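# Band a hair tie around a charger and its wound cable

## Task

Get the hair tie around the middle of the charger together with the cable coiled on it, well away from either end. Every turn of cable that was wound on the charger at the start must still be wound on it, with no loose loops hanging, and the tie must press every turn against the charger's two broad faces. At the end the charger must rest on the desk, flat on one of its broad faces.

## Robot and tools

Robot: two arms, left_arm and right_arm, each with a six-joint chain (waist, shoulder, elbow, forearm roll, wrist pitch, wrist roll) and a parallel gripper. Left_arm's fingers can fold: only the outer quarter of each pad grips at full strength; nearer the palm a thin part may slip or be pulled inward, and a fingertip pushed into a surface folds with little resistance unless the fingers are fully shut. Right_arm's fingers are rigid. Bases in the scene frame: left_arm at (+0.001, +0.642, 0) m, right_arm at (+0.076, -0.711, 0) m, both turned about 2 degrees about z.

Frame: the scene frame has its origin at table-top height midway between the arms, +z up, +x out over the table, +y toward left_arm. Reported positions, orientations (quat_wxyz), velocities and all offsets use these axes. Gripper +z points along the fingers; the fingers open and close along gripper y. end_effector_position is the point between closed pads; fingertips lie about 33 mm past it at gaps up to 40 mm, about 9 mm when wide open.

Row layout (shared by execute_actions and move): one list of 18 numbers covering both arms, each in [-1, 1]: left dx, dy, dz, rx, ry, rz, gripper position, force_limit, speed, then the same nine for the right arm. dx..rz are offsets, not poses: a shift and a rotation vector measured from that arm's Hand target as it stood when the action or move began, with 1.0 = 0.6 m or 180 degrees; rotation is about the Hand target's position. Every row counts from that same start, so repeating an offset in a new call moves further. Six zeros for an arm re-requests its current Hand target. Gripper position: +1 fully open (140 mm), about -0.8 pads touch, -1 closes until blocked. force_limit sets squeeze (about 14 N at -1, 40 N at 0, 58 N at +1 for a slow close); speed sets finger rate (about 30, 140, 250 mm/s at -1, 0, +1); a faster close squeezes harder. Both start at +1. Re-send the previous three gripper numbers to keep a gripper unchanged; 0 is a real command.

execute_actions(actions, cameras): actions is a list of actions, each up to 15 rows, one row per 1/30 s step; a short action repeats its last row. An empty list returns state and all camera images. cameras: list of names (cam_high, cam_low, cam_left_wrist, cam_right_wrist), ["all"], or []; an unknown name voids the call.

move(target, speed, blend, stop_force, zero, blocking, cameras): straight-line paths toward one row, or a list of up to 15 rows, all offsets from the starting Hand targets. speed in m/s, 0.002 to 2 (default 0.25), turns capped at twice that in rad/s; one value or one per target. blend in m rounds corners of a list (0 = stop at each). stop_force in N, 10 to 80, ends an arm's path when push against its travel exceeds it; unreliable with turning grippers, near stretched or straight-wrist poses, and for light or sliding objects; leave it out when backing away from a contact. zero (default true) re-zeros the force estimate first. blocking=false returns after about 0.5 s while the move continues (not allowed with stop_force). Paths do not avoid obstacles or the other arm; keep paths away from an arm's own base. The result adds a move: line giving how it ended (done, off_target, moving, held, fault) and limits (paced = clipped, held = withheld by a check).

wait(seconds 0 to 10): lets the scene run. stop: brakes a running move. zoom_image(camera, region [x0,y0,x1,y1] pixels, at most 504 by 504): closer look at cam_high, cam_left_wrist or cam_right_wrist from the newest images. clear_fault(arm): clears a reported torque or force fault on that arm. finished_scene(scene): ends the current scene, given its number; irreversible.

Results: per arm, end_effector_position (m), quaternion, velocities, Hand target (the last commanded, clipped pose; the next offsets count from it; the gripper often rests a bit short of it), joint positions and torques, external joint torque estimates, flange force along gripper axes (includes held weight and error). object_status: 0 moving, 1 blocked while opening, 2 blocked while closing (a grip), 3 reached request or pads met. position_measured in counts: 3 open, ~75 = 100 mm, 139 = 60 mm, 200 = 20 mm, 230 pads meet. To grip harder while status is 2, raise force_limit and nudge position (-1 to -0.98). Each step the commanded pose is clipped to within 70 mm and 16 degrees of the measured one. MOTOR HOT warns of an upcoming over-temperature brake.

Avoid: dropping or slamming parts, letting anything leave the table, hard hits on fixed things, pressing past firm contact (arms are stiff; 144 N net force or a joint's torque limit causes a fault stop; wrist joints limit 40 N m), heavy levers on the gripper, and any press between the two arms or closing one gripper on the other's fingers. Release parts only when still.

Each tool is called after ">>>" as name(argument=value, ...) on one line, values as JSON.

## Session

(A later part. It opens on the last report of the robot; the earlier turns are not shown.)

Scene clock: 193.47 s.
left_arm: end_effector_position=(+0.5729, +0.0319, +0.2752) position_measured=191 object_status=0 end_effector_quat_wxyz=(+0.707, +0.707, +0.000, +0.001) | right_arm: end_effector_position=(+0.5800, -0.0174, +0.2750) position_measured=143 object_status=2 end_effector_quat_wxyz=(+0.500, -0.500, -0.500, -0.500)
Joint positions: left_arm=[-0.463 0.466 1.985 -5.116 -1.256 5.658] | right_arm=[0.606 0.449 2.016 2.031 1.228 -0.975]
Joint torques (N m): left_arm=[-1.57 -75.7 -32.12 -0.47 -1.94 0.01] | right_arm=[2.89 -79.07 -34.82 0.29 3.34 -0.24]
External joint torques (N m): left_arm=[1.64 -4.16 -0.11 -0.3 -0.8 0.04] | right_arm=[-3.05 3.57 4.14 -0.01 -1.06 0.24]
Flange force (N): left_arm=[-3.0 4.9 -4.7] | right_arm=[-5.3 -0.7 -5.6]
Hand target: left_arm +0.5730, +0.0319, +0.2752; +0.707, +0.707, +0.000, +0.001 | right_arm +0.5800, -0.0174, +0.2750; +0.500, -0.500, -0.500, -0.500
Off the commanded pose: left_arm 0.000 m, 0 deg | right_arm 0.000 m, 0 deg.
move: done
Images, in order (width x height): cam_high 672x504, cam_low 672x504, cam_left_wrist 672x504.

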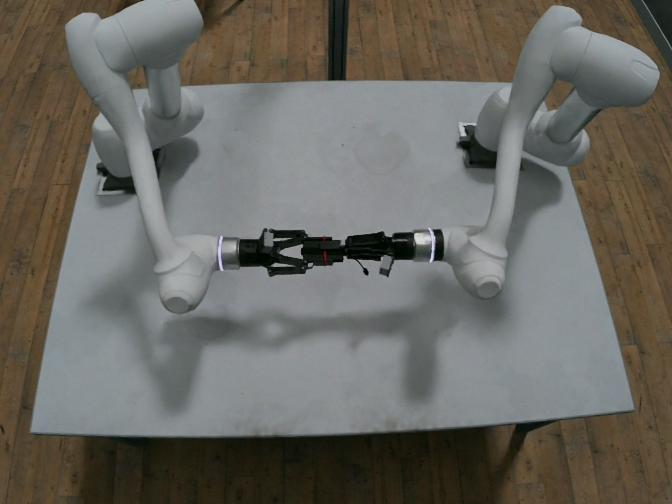

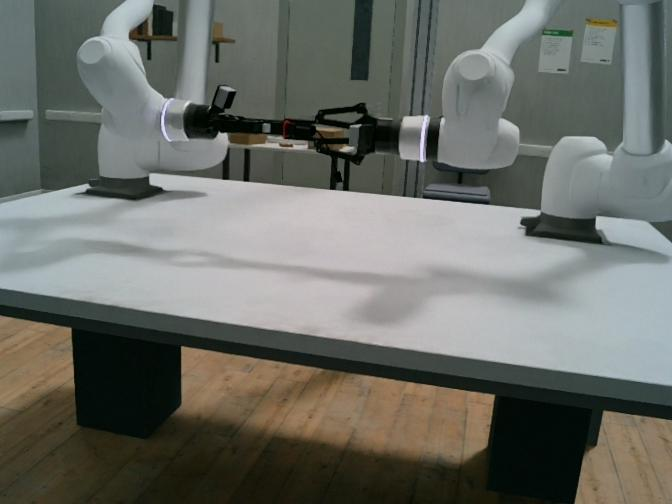

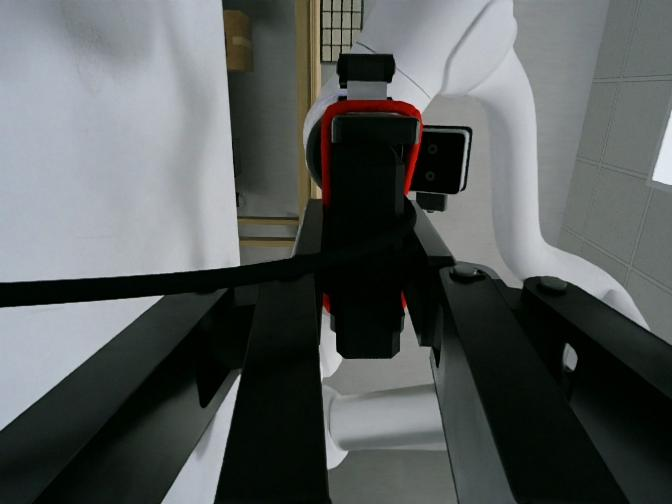

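>>> wait(seconds=0.6)

>>> move(target=[0,0,0,0,0,0,-1,1,-1,0,0,0,0,0,0,0.08,0,-1])

>>> move(target=[0,0,0,0,0,0,-1,1,-1,0,-0.0133,0,0,0,0,0.08,0,-1], cameras=["cam_low","cam_left_wrist","cam_high"], speed=0.02)

>>> zoom_image(camera="cam_high", region=[250, 200, 450, 300])

>>> zoom_image(camera="cam_low", region=[230, 90, 350, 180])

>>> zoom_image(camera="cam_left_wrist", region=[240, 40, 500, 400])

Scene clock: 195.63 s.
left_arm: end_effector_position=(+0.5730, +0.0319, +0.2752) position_measured=191 object_status=2 end_effector_quat_wxyz=(+0.707, +0.707, +0.000, +0.001) | right_arm: end_effector_position=(+0.5800, -0.0174, +0.2750) position_measured=143 object_status=2 end_effector_quat_wxyz=(+0.500, -0.500, -0.500, -0.500)
Joint positions: left_arm=[-0.463 0.466 1.985 -5.116 -1.256 5.658] | right_arm=[0.606 0.449 2.016 2.031 1.228 -0.975]
Joint torques (N m): left_arm=[-1.61 -75.61 -32.04 -0.52 -1.93 -0.04] | right_arm=[2.62 -79.25 -34.92 0.22 3.41 -0.26]
External joint torques (N m): left_arm=[1.7 -4.48 -0.35 -0.26 -0.81 0.09] | right_arm=[-2.68 3.7 4.22 0.04 -1.12 0.25]
Flange force (N): left_arm=[-2.8 5.4 -4.7] | right_arm=[-5.5 -1.1 -4.9]
Hand target: left_arm +0.5730, +0.0319, +0.2752; +0.707, +0.707, +0.000, +0.001 | right_arm +0.5800, -0.0174, +0.2750; +0.500, -0.500, -0.500, -0.500
Tool commands: left_gripper/position=-1.0 left_gripper/force_limit=+1.0 left_gripper/speed=-1.0 right_gripper/position=-0.97 right_gripper/force_limit=+0.5 right_gripper/speed=-1.0
Off the commanded pose: left_arm 0.000 m, 0 deg | right_arm 0.000 m, 0 deg.
wait: 0.60 s; at rest from the start

Scene clock: 196.43 s.
left_arm: end_effector_position=(+0.5730, +0.0319, +0.2751) position_measured=191 object_status=2 end_effector_quat_wxyz=(+0.707, +0.707, +0.000, +0.001) | right_arm: end_effector_position=(+0.5800, -0.0174, +0.2750) position_measured=119 object_status=0 end_effector_quat_wxyz=(+0.500, -0.500, -0.500, -0.500)
Joint positions: left_arm=[-0.463 0.466 1.985 -5.116 -1.256 5.658] | right_arm=[0.606 0.449 2.016 2.031 1.228 -0.975]
Joint torques (N m): left_arm=[2.04 -75.96 -31.32 -0.8 -2.05 -0.04] | right_arm=[0.35 -79.86 -33.32 0.23 3.61 -0.22]
External joint torques (N m): left_arm=[-2.13 -3.81 -0.87 0.04 -0.68 0.09] | right_arm=[-0.68 4.3 2.6 0.05 -1.33 0.22]
Flange force (N): left_arm=[-3.9 4.9 1.1] | right_arm=[-5.6 0.2 0.3]
Hand target: left_arm +0.5730, +0.0319, +0.2752; +0.707, +0.707, +0.000, +0.001 | right_arm +0.5800, -0.0174, +0.2750; +0.500, -0.500, -0.500, -0.500
Off the commanded pose: left_arm 0.000 m, 0 deg | right_arm 0.000 m, 0 deg.
move: done

Scene clock: 197.13 s.
left_arm: end_effector_position=(+0.5730, +0.0319, +0.2751) position_measured=191 object_status=2 end_effector_quat_wxyz=(+0.707, +0.707, +0.000, +0.001) | right_arm: end_effector_position=(+0.5800, -0.0254, +0.2750) position_measured=119 object_status=3 end_effector_quat_wxyz=(+0.500, -0.500, -0.500, -0.500)
Joint positions: left_arm=[-0.463 0.466 1.985 -5.116 -1.256 5.658] | right_arm=[0.595 0.444 2.025 2.023 1.236 -0.976]
Joint torques (N m): left_arm=[5.49 -76.12 -30.03 -0.81 -2.03 -0.01] | right_arm=[-3.12 -79.41 -32.17 0.26 3.6 -0.26]
External joint torques (N m): left_arm=[-5.46 -4.11 -2.36 0.04 -0.72 0.06] | right_arm=[3.13 4.43 1.63 0.02 -1.32 0.26]
Flange force (N): left_arm=[-4.0 5.9 6.8] | right_arm=[-5.4 -1.3 6.7]
Hand target: left_arm +0.5730, +0.0319, +0.2752; +0.707, +0.707, +0.000, +0.001 | right_arm +0.5800, -0.0254, +0.2750; +0.500, -0.500, -0.500, -0.500
Off the commanded pose: left_arm 0.000 m, 0 deg | right_arm 0.000 m, 0 deg.
move: done
Images, in order (width x height): cam_high 672x504, cam_low 672x504, cam_left_wrist 672x504.

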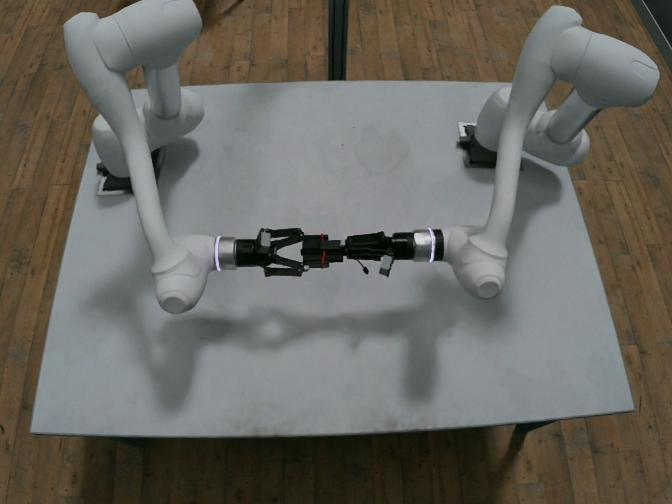

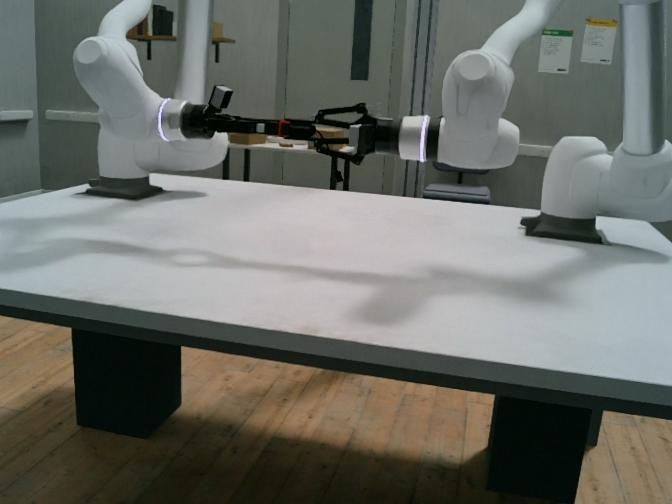

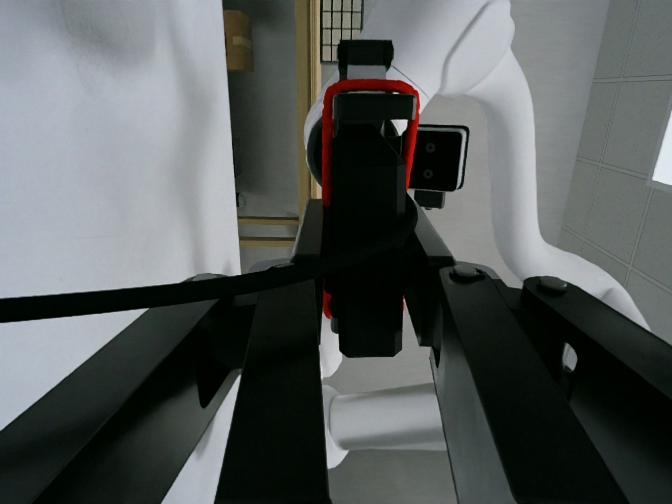

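Scaled by 2.520 from the camera's 672x504 image, which has a finer 960x720 frame.

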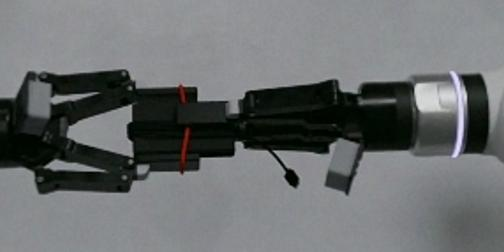

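Scaled by 4.200 from the camera's 672x504 image, which has a finer 960x720 frame.

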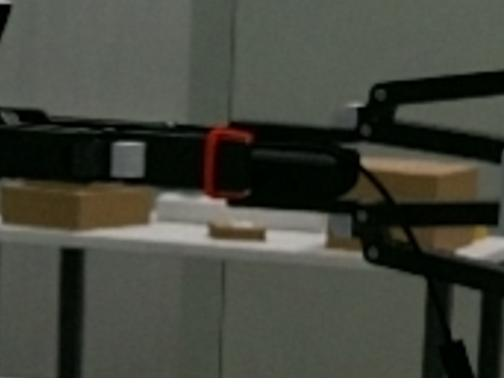

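Scaled by 1.400 from the camera's 672x504 image, which has a finer 960x720 frame.

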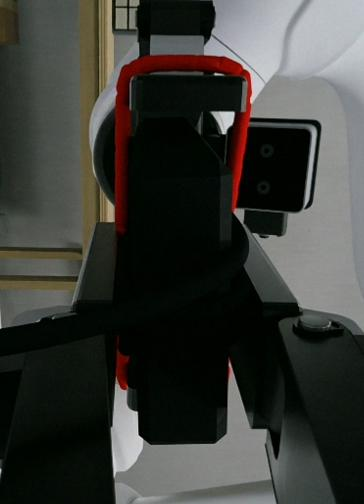

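>>> move(target=[0,0,0,0,0,0,-1,1,-1,0,-0.0167,0,0,0,0,0.08,0,-1], cameras=["cam_low","cam_left_wrist","cam_high"], speed=0.02)

>>> zoom_image(camera="cam_high", region=[250, 200, 450, 300])

>>> zoom_image(camera="cam_low", region=[230, 90, 350, 180])

Scene clock: 198.87 s.
left_arm: end_effector_position=(+0.5730, +0.0319, +0.2751) position_measured=191 object_status=2 end_effector_quat_wxyz=(+0.707, +0.707, +0.000, +0.001) | right_arm: end_effector_position=(+0.5800, -0.0354, +0.2750) position_measured=119 object_status=3 end_effector_quat_wxyz=(+0.500, -0.500, -0.500, -0.500)
Joint positions: left_arm=[-0.463 0.466 1.985 -5.116 -1.256 5.658] | right_arm=[0.581 0.438 2.036 2.012 1.246 -0.976]
Joint torques (N m): left_arm=[5.07 -75.92 -30.42 -0.95 -1.84 0.01] | right_arm=[-1.49 -78.46 -31.9 0.25 3.77 -0.22]
External joint torques (N m): left_arm=[-5.18 -4.18 -1.97 0.19 -0.91 0.04] | right_arm=[1.69 4.32 1.52 0.06 -1.49 0.22]
Flange force (N): left_arm=[-4.4 5.9 5.7] | right_arm=[-5.2 0.0 5.0]
Hand target: left_arm +0.5730, +0.0319, +0.2752; +0.707, +0.707, +0.000, +0.001 | right_arm +0.5800, -0.0354, +0.2750; +0.500, -0.500, -0.500, -0.500
Off the commanded pose: left_arm 0.000 m, 0 deg | right_arm 0.000 m, 0 deg.
move: done
Images, in order (width x height): cam_high 672x504, cam_low 672x504, cam_left_wrist 672x504.

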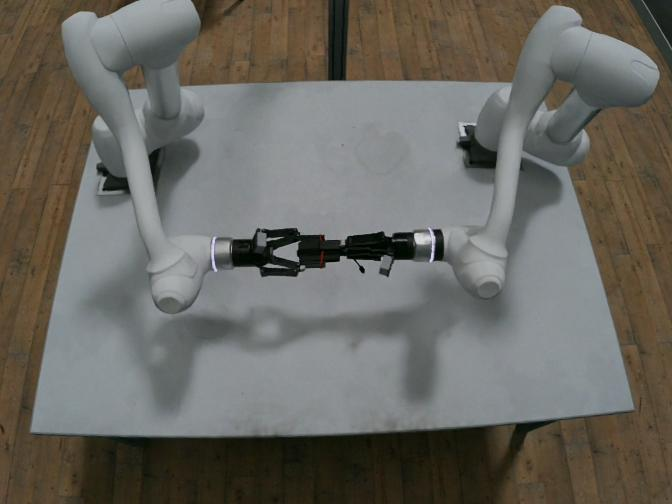

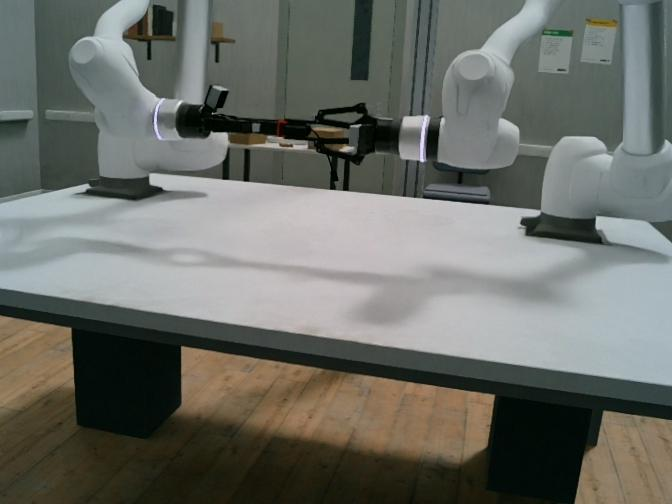

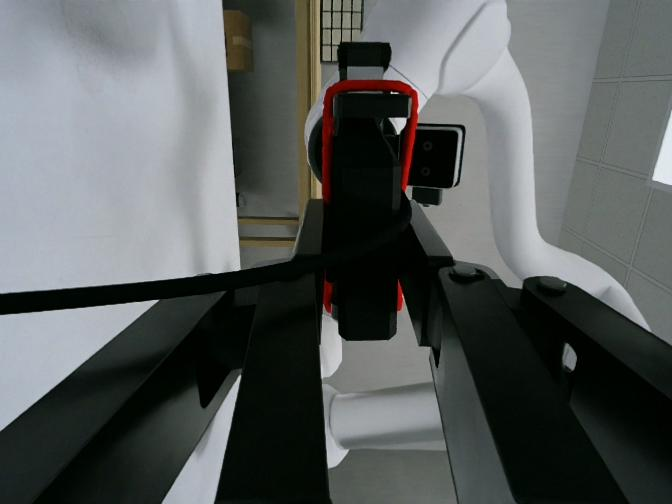

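Scaled by 2.520 from the camera's 672x504 image, which has a finer 960x720 frame.

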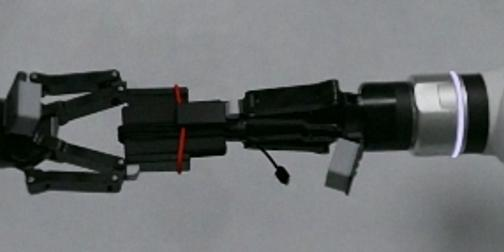

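Scaled by 4.200 from the camera's 672x504 image, which has a finer 960x720 frame.

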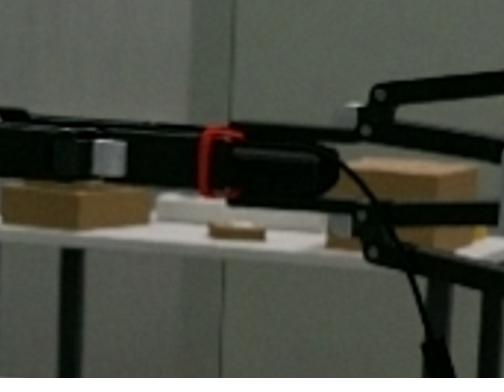

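>>> wait(seconds=0, cameras=["cam_right_wrist","cam_high"])

>>> zoom_image(camera="cam_right_wrist", region=[150, 50, 550, 400])

>>> zoom_image(camera="cam_high", region=[280, 215, 380, 290])

Scene clock: 200.53 s.
left_arm: end_effector_position=(+0.5730, +0.0319, +0.2751) position_measured=191 object_status=2 end_effector_quat_wxyz=(+0.707, +0.707, +0.000, +0.001) | right_arm: end_effector_position=(+0.5800, -0.0354, +0.2750) position_measured=119 object_status=3 end_effector_quat_wxyz=(+0.500, -0.500, -0.500, -0.500)
Joint positions: left_arm=[-0.463 0.466 1.985 -5.116 -1.256 5.658] | right_arm=[0.581 0.438 2.036 2.012 1.246 -0.976]
Joint torques (N m): left_arm=[4.78 -76.24 -30.44 -0.98 -1.85 -0.01] | right_arm=[-1.5 -78.41 -31.77 0.23 3.78 -0.22]
External joint torques (N m): left_arm=[-4.87 -3.96 -1.91 0.22 -0.91 0.06] | right_arm=[1.54 4.24 1.39 0.1 -1.5 0.22]
Flange force (N): left_arm=[-4.0 5.5 5.3] | right_arm=[-5.1 0.2 4.9]
Hand target: left_arm +0.5730, +0.0319, +0.2752; +0.707, +0.707, +0.000, +0.001 | right_arm +0.5800, -0.0354, +0.2750; +0.500, -0.500, -0.500, -0.500
Tool commands: left_gripper/position=-1.0 left_gripper/force_limit=+1.0 left_gripper/speed=-1.0 right_gripper/position=+0.08 right_gripper/force_limit=+0.0 right_gripper/speed=-1.0
Off the commanded pose: left_arm 0.000 m, 0 deg | right_arm 0.000 m, 0 deg.
Images, in order (width x height): cam_high 672x504, cam_right_wrist 672x504.

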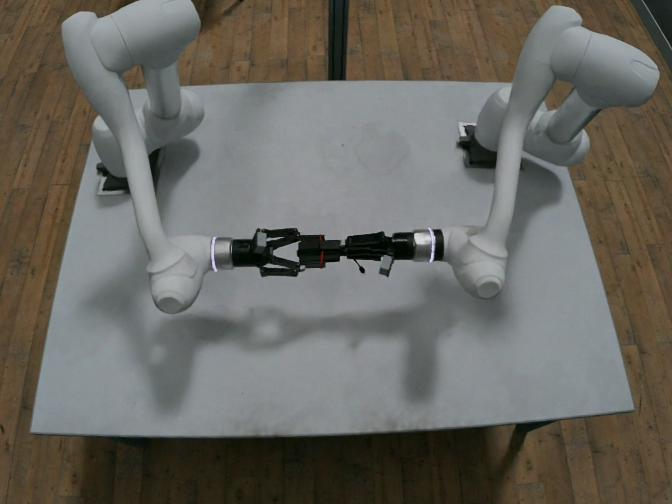

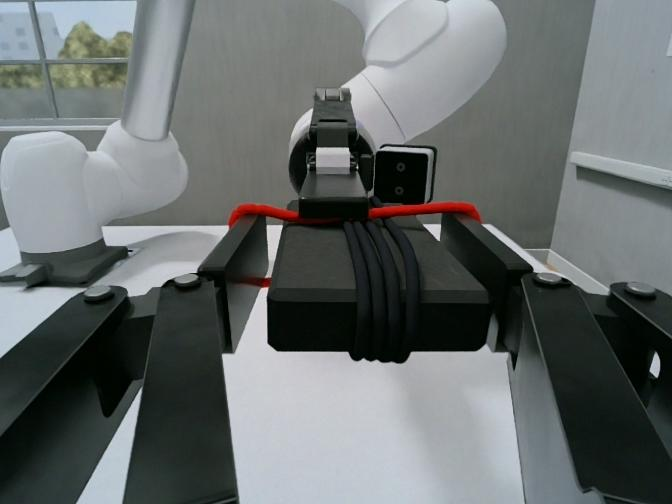

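Scaled by 1.260 from the camera's 672x504 image, which has a finer 960x720 frame.

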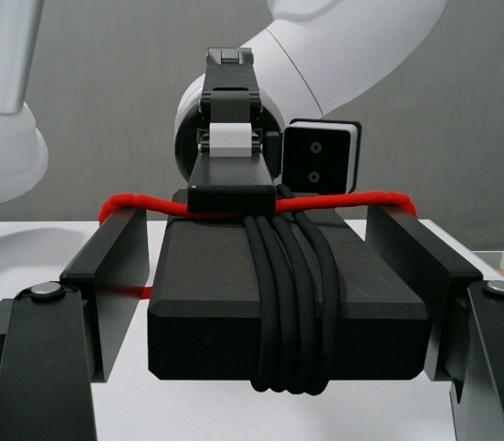

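Scaled by 5.040 from the camera's 672x504 image, which has a finer 960x720 frame.

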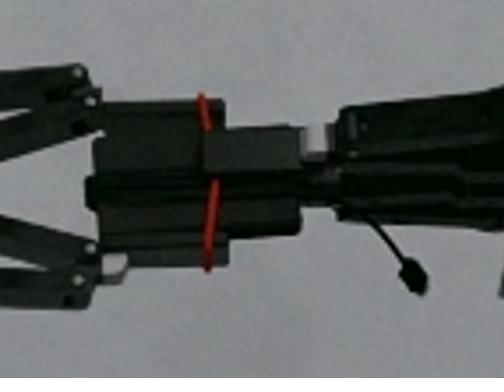

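>>> move(target=[[0,0,0,0,0,0,-1,1,-1,0.0065,0,0,0,0,0,0.08,0,-1],[0,0,0,0,0,0,-1,1,-1,0.0065,-0.0167,0,0,0,0,0.08,0,-1]], cameras=["cam_low","cam_right_wrist","cam_high"], speed=0.02)

>>> zoom_image(camera="cam_high", region=[280, 215, 380, 290])

>>> zoom_image(camera="cam_low", region=[230, 90, 350, 180])

Scene clock: 203.50 s.
left_arm: end_effector_position=(+0.5730, +0.0319, +0.2752) position_measured=191 object_status=2 end_effector_quat_wxyz=(+0.707, +0.707, +0.000, +0.001) | right_arm: end_effector_position=(+0.5839, -0.0454, +0.2750) position_measured=119 object_status=3 end_effector_quat_wxyz=(+0.500, -0.500, -0.500, -0.500)
Joint positions: left_arm=[-0.463 0.466 1.985 -5.116 -1.256 5.658] | right_arm=[0.564 0.435 2.041 1.998 1.257 -0.974]
Joint torques (N m): left_arm=[1.55 -76.88 -28.22 0.7 -3.3 -0.02] | right_arm=[-6.39 -77.93 -33.82 1.9 2.51 -0.26]
External joint torques (N m): left_arm=[-1.62 -3.17 -4.15 -1.47 0.56 0.07] | right_arm=[6.72 4.09 3.57 -1.56 -0.23 0.26]
Flange force (N): left_arm=[1.6 5.4 6.4] | right_arm=[-5.8 -5.9 6.8]
Hand target: left_arm +0.5730, +0.0319, +0.2752; +0.707, +0.707, +0.000, +0.001 | right_arm +0.5839, -0.0454, +0.2750; +0.500, -0.500, -0.500, -0.500
Off the commanded pose: left_arm 0.000 m, 0 deg | right_arm 0.000 m, 0 deg.
move: done
Images, in order (width x height): cam_high 672x504, cam_low 672x504, cam_right_wrist 672x504.

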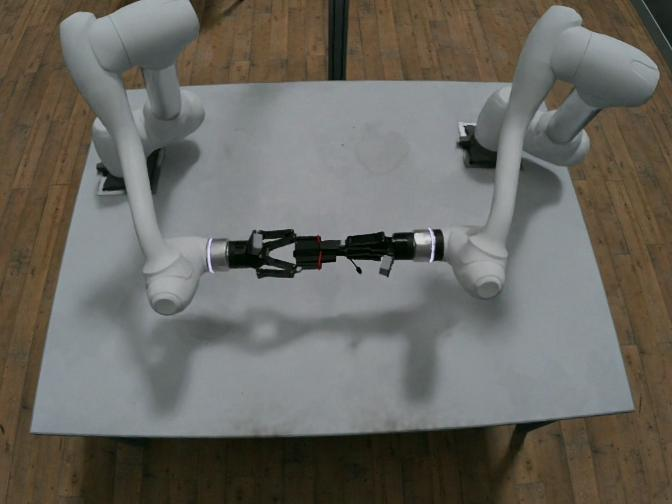

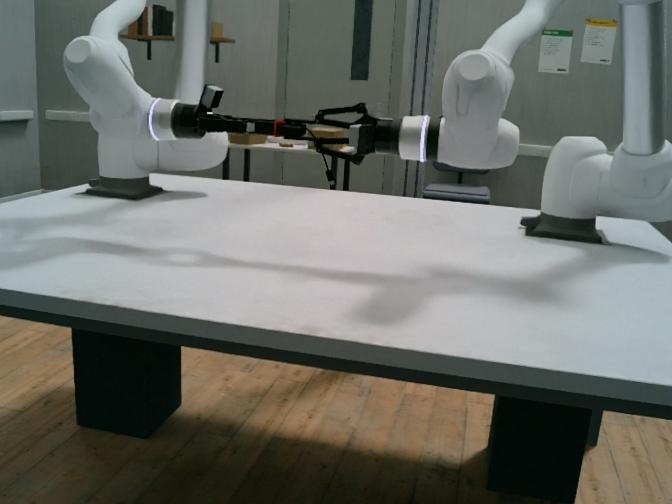

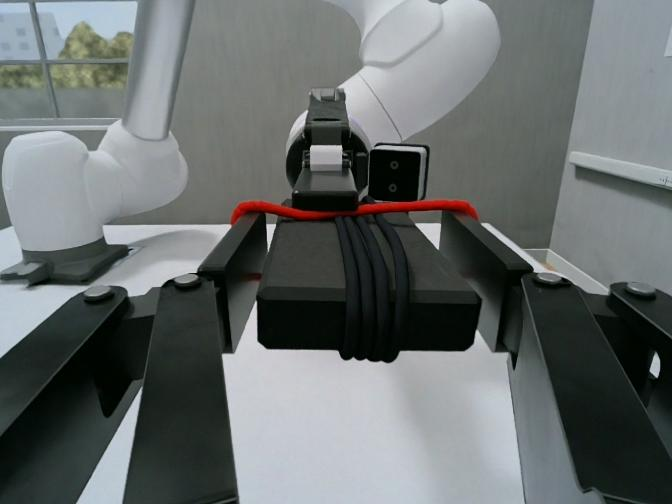

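Scaled by 5.040 from the camera's 672x504 image, which has a finer 960x720 frame.

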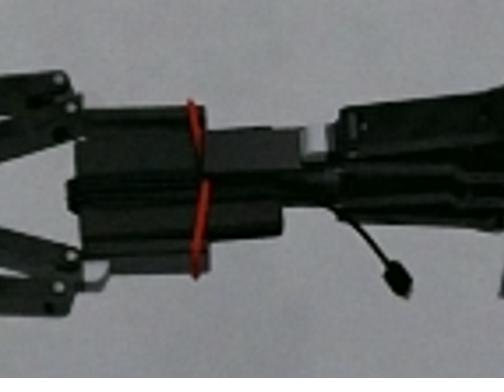

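Scaled by 4.200 from the camera's 672x504 image, which has a finer 960x720 frame.

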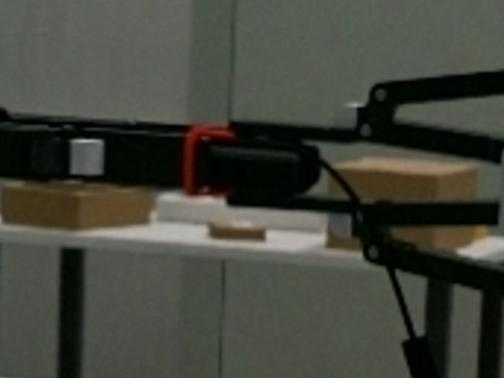

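>>> move(target=[[0,0,0,0,0,0,-1,1,-1,0,0,0,0,0,0,-0.97,0.5,-1],[0,0,0,0,0,0,0.25,1,-1,0,0,0,0,0,0,-0.97,0.5,-1]])

>>> wait(seconds=0.5, cameras=["cam_low","cam_left_wrist","cam_right_wrist","cam_high"])

>>> zoom_image(camera="cam_high", region=[280, 215, 380, 290])

>>> zoom_image(camera="cam_right_wrist", region=[150, 50, 550, 400])

Scene clock: 211.83 s.
left_arm: end_effector_position=(+0.5730, +0.0319, +0.2751) position_measured=98 object_status=0 end_effector_quat_wxyz=(+0.707, +0.707, +0.000, +0.001) | right_arm: end_effector_position=(+0.5839, -0.0454, +0.2750) position_measured=143 object_status=2 end_effector_quat_wxyz=(+0.500, -0.500, -0.500, -0.500)
Joint positions: left_arm=[-0.463 0.466 1.985 -5.116 -1.256 5.658] | right_arm=[0.564 0.435 2.041 1.998 1.257 -0.974]
Joint torques (N m): left_arm=[-0.11 -77 -31.57 -0.49 -2.63 0] | right_arm=[0.19 -77.05 -33.52 0.6 3.01 -0.29]
External joint torques (N m): left_arm=[0.08 -2.97 -0.83 -0.27 -0.09 0.05] | right_arm=[-0.04 3.18 3.23 -0.24 -0.73 0.29]
Flange force (N): left_arm=[-1.7 4.1 -0.6] | right_arm=[-4.6 -1.9 -1.1]
Hand target: left_arm +0.5730, +0.0319, +0.2752; +0.707, +0.707, +0.000, +0.001 | right_arm +0.5839, -0.0454, +0.2750; +0.500, -0.500, -0.500, -0.500
Off the commanded pose: left_arm 0.000 m, 0 deg | right_arm 0.000 m, 0 deg.
move: done

Scene clock: 212.33 s.
left_arm: end_effector_position=(+0.5730, +0.0319, +0.2752) position_measured=98 object_status=3 end_effector_quat_wxyz=(+0.707, +0.707, +0.000, +0.001) | right_arm: end_effector_position=(+0.5839, -0.0454, +0.2750) position_measured=143 object_status=2 end_effector_quat_wxyz=(+0.500, -0.500, -0.500, -0.500)
Joint positions: left_arm=[-0.463 0.466 1.985 -5.116 -1.256 5.658] | right_arm=[0.564 0.435 2.041 1.998 1.257 -0.974]
Joint torques (N m): left_arm=[-0.34 -76.75 -31.6 -0.54 -2.6 -0.01] | right_arm=[-0.11 -76.86 -33.54 0.59 3.03 -0.3]
External joint torques (N m): left_arm=[0.38 -3.13 -0.54 -0.21 -0.12 0.06] | right_arm=[0.01 3.02 3.22 -0.21 -0.75 0.3]
Flange force (N): left_arm=[-2.1 4.2 -1.5] | right_arm=[-4.4 -2.1 -1.1]
Hand target: left_arm +0.5730, +0.0319, +0.2752; +0.707, +0.707, +0.000, +0.001 | right_arm +0.5839, -0.0454, +0.2750; +0.500, -0.500, -0.500, -0.500
Tool commands: left_gripper/position=+0.25 left_gripper/force_limit=+1.0 left_gripper/speed=-1.0 right_gripper/position=-0.97 right_gripper/force_limit=+0.5 right_gripper/speed=-1.0
Off the commanded pose: left_arm 0.000 m, 0 deg | right_arm 0.000 m, 0 deg.
wait: 0.50 s; at rest by 0.17 s

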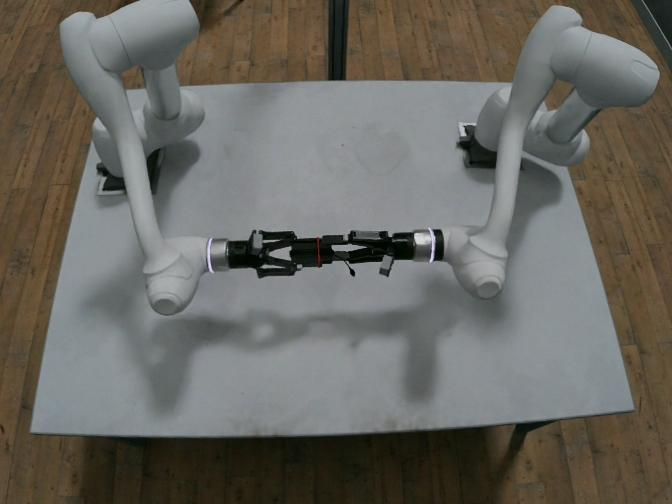

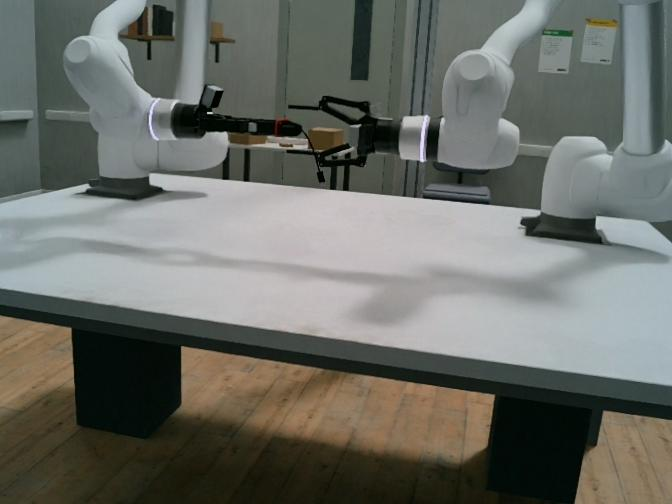

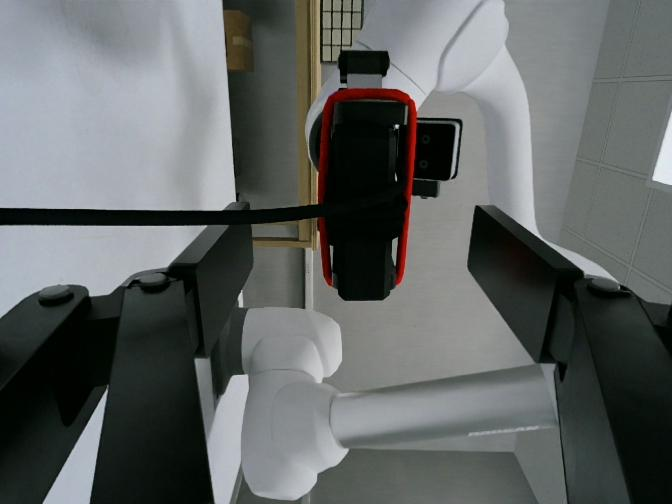

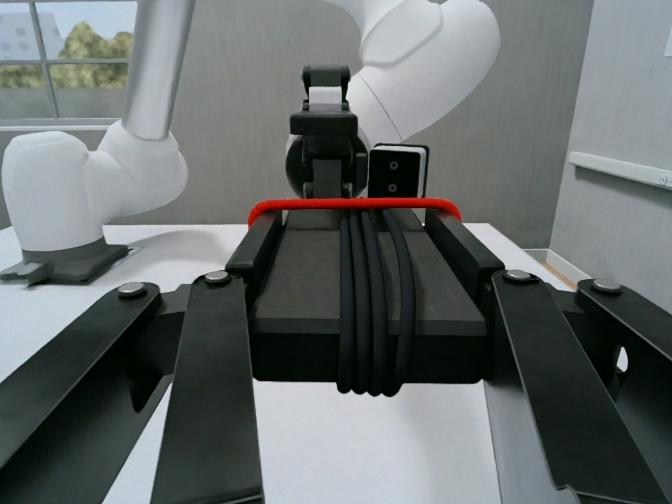

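Scaled by 5.040 from the camera's 672x504 image, which has a finer 960x720 frame.

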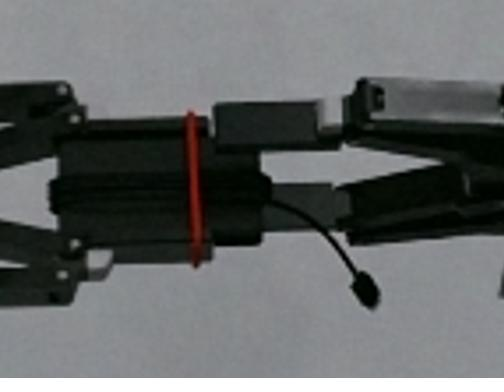

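Scaled by 1.260 from the camera's 672x504 image, which has a finer 960x720 frame.

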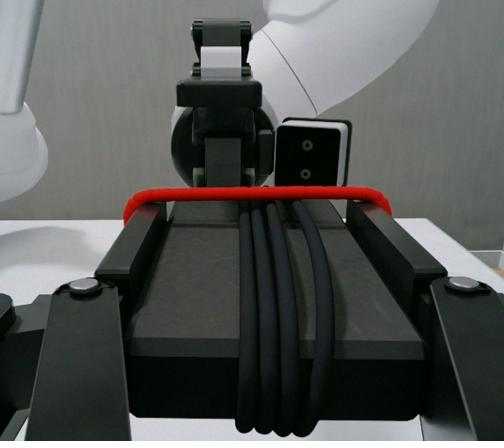

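>>> move(target=[-0.0067,0.0317,0,0,0,0,0.25,1,-1,0,0,0,0,0,0,-0.97,0.5,-1], speed=0.06)

>>> move(target=[0,0,0,0,0,0,-1,1,-1,0,0,0,0,0,0,-0.97,0.5,-1])

>>> wait(seconds=0.7, cameras=["cam_low","cam_left_wrist","cam_high"])

>>> zoom_image(camera="cam_high", region=[280, 215, 380, 290])

>>> zoom_image(camera="cam_low", region=[230, 90, 350, 180])

Scene clock: 217.80 s.
left_arm: end_effector_position=(+0.5689, +0.0509, +0.2752) position_measured=98 object_status=3 end_effector_quat_wxyz=(+0.707, +0.707, +0.000, +0.001) | right_arm: end_effector_position=(+0.5839, -0.0454, +0.2750) position_measured=143 object_status=2 end_effector_quat_wxyz=(+0.500, -0.500, -0.500, -0.500)
Joint positions: left_arm=[-0.44 0.453 2.008 -5.099 -1.273 5.662] | right_arm=[0.564 0.435 2.041 1.998 1.257 -0.974]
Joint torques (N m): left_arm=[-0.3 -75.44 -31.27 -0.6 -2.73 0.01] | right_arm=[-0.13 -77.09 -33.58 0.59 3.01 -0.29]
External joint torques (N m): left_arm=[0.16 -2.98 -0.86 -0.21 0 0.04] | right_arm=[0.02 3.23 3.27 -0.21 -0.73 0.29]
Flange force (N): left_arm=[-1.6 4.3 -0.7] | right_arm=[-4.7 -2.0 -1.0]
Hand target: left_arm +0.5689, +0.0509, +0.2752; +0.707, +0.707, +0.000, +0.001 | right_arm +0.5839, -0.0454, +0.2750; +0.500, -0.500, -0.500, -0.500
Off the commanded pose: left_arm 0.000 m, 0 deg | right_arm 0.000 m, 0 deg.
move: done

Scene clock: 220.60 s.
left_arm: end_effector_position=(+0.5689, +0.0509, +0.2751) position_measured=200 object_status=0 end_effector_quat_wxyz=(+0.707, +0.707, +0.000, +0.001) | right_arm: end_effector_position=(+0.5839, -0.0454, +0.2750) position_measured=143 object_status=2 end_effector_quat_wxyz=(+0.500, -0.500, -0.500, -0.500)
Joint positions: left_arm=[-0.44 0.453 2.008 -5.099 -1.273 5.662] | right_arm=[0.564 0.435 2.041 1.998 1.257 -0.974]
Joint torques (N m): left_arm=[-4.36 -80.62 -35.97 -2.01 -4.94 -0.05] | right_arm=[2.9 -70.83 -31.68 -0.69 0.9 -0.36]
External joint torques (N m): left_arm=[4.5 2.31 4.09 1.17 2.19 0.09] | right_arm=[-2.73 -3.04 1.39 1.05 1.39 0.36]
Flange force (N): left_arm=[-1.1 -2.9 -7.9] | right_arm=[2.8 -3.3 -7.5]
Hand target: left_arm +0.5689, +0.0509, +0.2752; +0.707, +0.707, +0.000, +0.001 | right_arm +0.5839, -0.0454, +0.2750; +0.500, -0.500, -0.500, -0.500
Off the commanded pose: left_arm 0.000 m, 0 deg | right_arm 0.000 m, 0 deg.
move: done

Scene clock: 221.30 s.
left_arm: end_effector_position=(+0.5689, +0.0509, +0.2751) position_measured=200 object_status=2 end_effector_quat_wxyz=(+0.707, +0.707, +0.000, +0.001) | right_arm: end_effector_position=(+0.5839, -0.0454, +0.2750) position_measured=143 object_status=2 end_effector_quat_wxyz=(+0.500, -0.500, -0.500, -0.500)
Joint positions: left_arm=[-0.44 0.453 2.008 -5.099 -1.273 5.662] | right_arm=[0.564 0.435 2.041 1.998 1.257 -0.974]
Joint torques (N m): left_arm=[-4.73 -80.46 -35.95 -1.96 -4.89 -0.07] | right_arm=[3.46 -70.99 -31.55 -0.7 0.93 -0.43]
External joint torques (N m): left_arm=[4.72 2.09 4 1.13 2.14 0.12] | right_arm=[-3.26 -3 1.22 1.06 1.35 0.43]
Flange force (N): left_arm=[-1.0 -2.7 -8.2] | right_arm=[2.9 -2.5 -8.0]
Hand target: left_arm +0.5689, +0.0509, +0.2752; +0.707, +0.707, +0.000, +0.001 | right_arm +0.5839, -0.0454, +0.2750; +0.500, -0.500, -0.500, -0.500
Tool commands: left_gripper/position=-1.0 left_gripper/force_limit=+1.0 left_gripper/speed=-1.0 right_gripper/position=-0.97 right_gripper/force_limit=+0.5 right_gripper/speed=-1.0
Off the commanded pose: left_arm 0.000 m, 0 deg | right_arm 0.000 m, 0 deg.
wait: 0.70 s; at rest by 0.17 s
Images, in order (width x height): cam_high 672x504, cam_low 672x504, cam_left_wrist 672x504.

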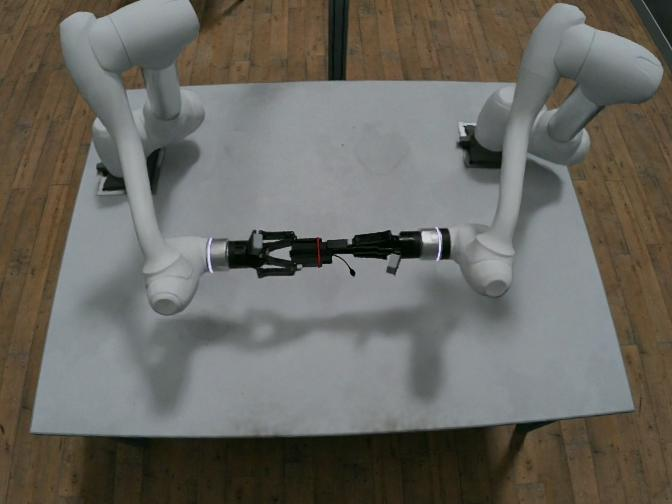

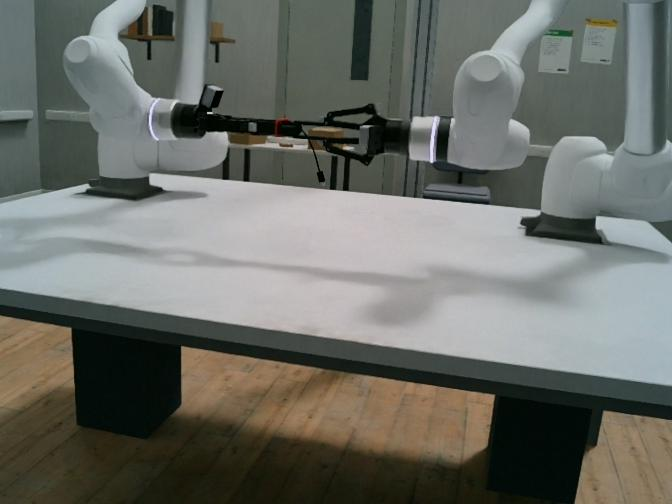

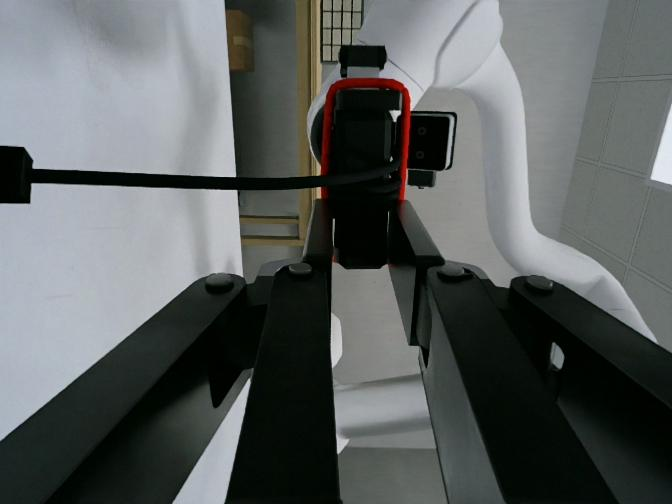

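Scaled by 5.040 from the camera's 672x504 image, which has a finer 960x720 frame.

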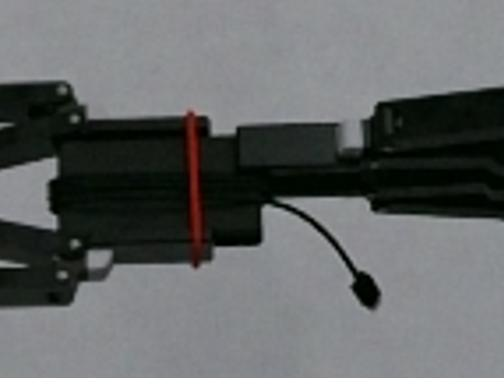

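Scaled by 4.200 from the camera's 672x504 image, which has a finer 960x720 frame.

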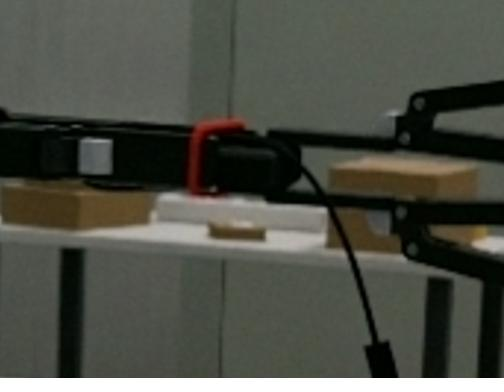

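>>> move(target=[0,0,0,0,0,0,-1,1,-1,0,0,0,0,0,0,-0.02,0,-1])

>>> move(target=[0,0,0,0,0,0,-1,1,-1,0,-0.02,0,0,0,0,-0.02,0,-1], cameras=["cam_low","cam_right_wrist","cam_high"], speed=0.02)

>>> zoom_image(camera="cam_high", region=[280, 215, 380, 290])

>>> zoom_image(camera="cam_low", region=[230, 90, 350, 180])

Scene clock: 223.00 s.
left_arm: end_effector_position=(+0.5689, +0.0509, +0.2751) position_measured=200 object_status=2 end_effector_quat_wxyz=(+0.707, +0.707, +0.000, +0.001) | right_arm: end_effector_position=(+0.5839, -0.0454, +0.2749) position_measured=132 object_status=0 end_effector_quat_wxyz=(+0.500, -0.500, -0.500, -0.500)
Joint positions: left_arm=[-0.44 0.453 2.008 -5.099 -1.273 5.662] | right_arm=[0.564 0.435 2.041 1.998 1.257 -0.974]
Joint torques (N m): left_arm=[-0.54 -76.98 -32.27 -1.05 -3.44 -0.01] | right_arm=[-0.3 -75.79 -32.48 0.26 2.5 -0.25]
External joint torques (N m): left_arm=[0.57 -1.47 0.36 0.22 0.68 0.06] | right_arm=[-0.12 1.96 2.14 0.15 -0.23 0.25]
Flange force (N): left_arm=[-1.7 2.4 -1.4] | right_arm=[-3.1 -1.5 -0.9]
Hand target: left_arm +0.5689, +0.0509, +0.2752; +0.707, +0.707, +0.000, +0.001 | right_arm +0.5839, -0.0454, +0.2750; +0.500, -0.500, -0.500, -0.500
Off the commanded pose: left_arm 0.000 m, 0 deg | right_arm 0.000 m, 0 deg.
move: done

Scene clock: 223.83 s.
left_arm: end_effector_position=(+0.5689, +0.0509, +0.2751) position_measured=200 object_status=2 end_effector_quat_wxyz=(+0.707, +0.707, +0.000, +0.001) | right_arm: end_effector_position=(+0.5839, -0.0574, +0.2750) position_measured=132 object_status=3 end_effector_quat_wxyz=(+0.500, -0.500, -0.500, -0.500)
Joint positions: left_arm=[-0.44 0.453 2.008 -5.099 -1.273 5.662] | right_arm=[0.546 0.428 2.054 1.984 1.269 -0.974]
Joint torques (N m): left_arm=[-0.03 -76.92 -32.29 -1.04 -3.33 -0.02] | right_arm=[-0.11 -74.74 -32.44 0.24 2.53 -0.31]
External joint torques (N m): left_arm=[-0.02 -1.56 0.28 0.21 0.57 0.07] | right_arm=[0.04 1.85 2.34 0.19 -0.26 0.31]
Flange force (N): left_arm=[-2.1 2.4 -0.6] | right_arm=[-2.9 -2.1 -0.8]
Hand target: left_arm +0.5689, +0.0509, +0.2752; +0.707, +0.707, +0.000, +0.001 | right_arm +0.5839, -0.0574, +0.2750; +0.500, -0.500, -0.500, -0.500
Off the commanded pose: left_arm 0.000 m, 0 deg | right_arm 0.000 m, 0 deg.
move: done
Images, in order (width x height): cam_high 672x504, cam_low 672x504, cam_right_wrist 672x504.

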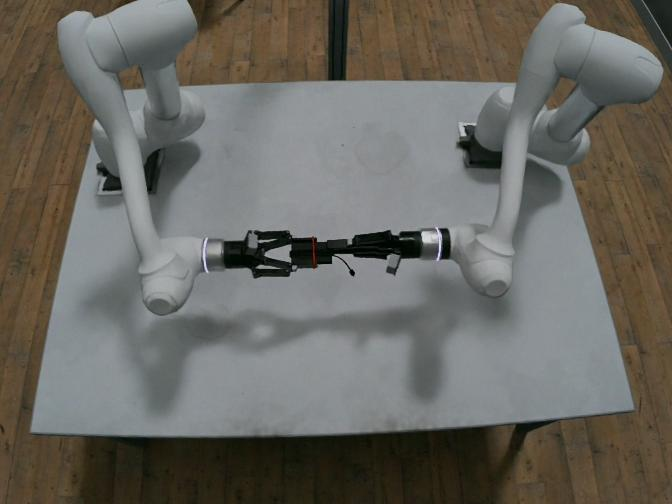

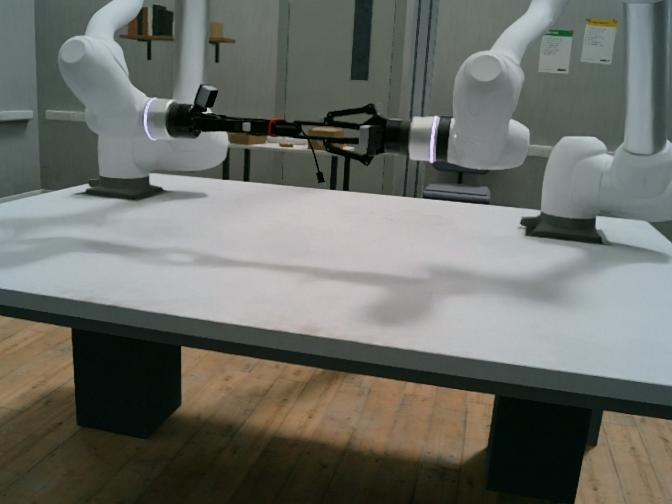

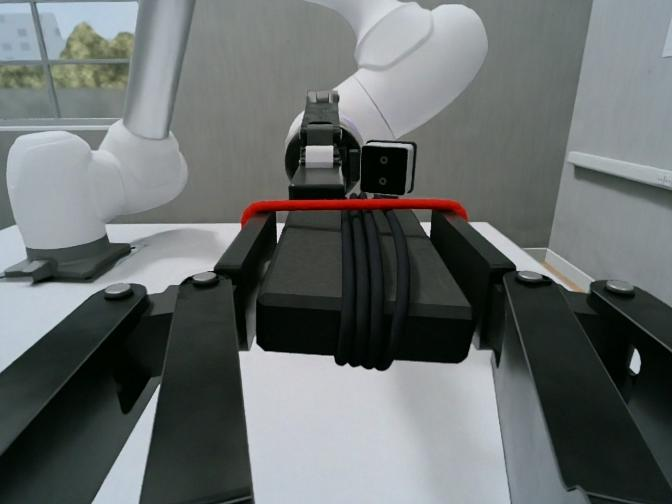

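Scaled by 5.040 from the camera's 672x504 image, which has a finer 960x720 frame.

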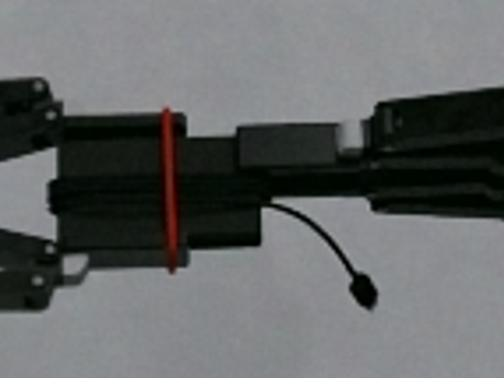

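Scaled by 4.200 from the camera's 672x504 image, which has a finer 960x720 frame.

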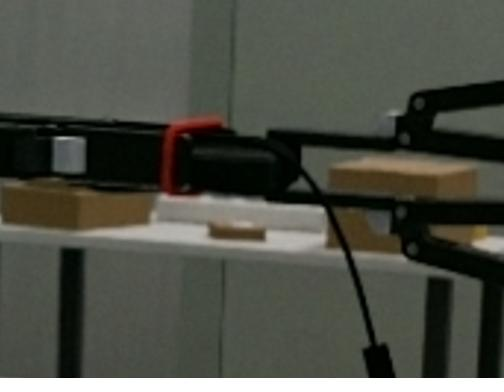

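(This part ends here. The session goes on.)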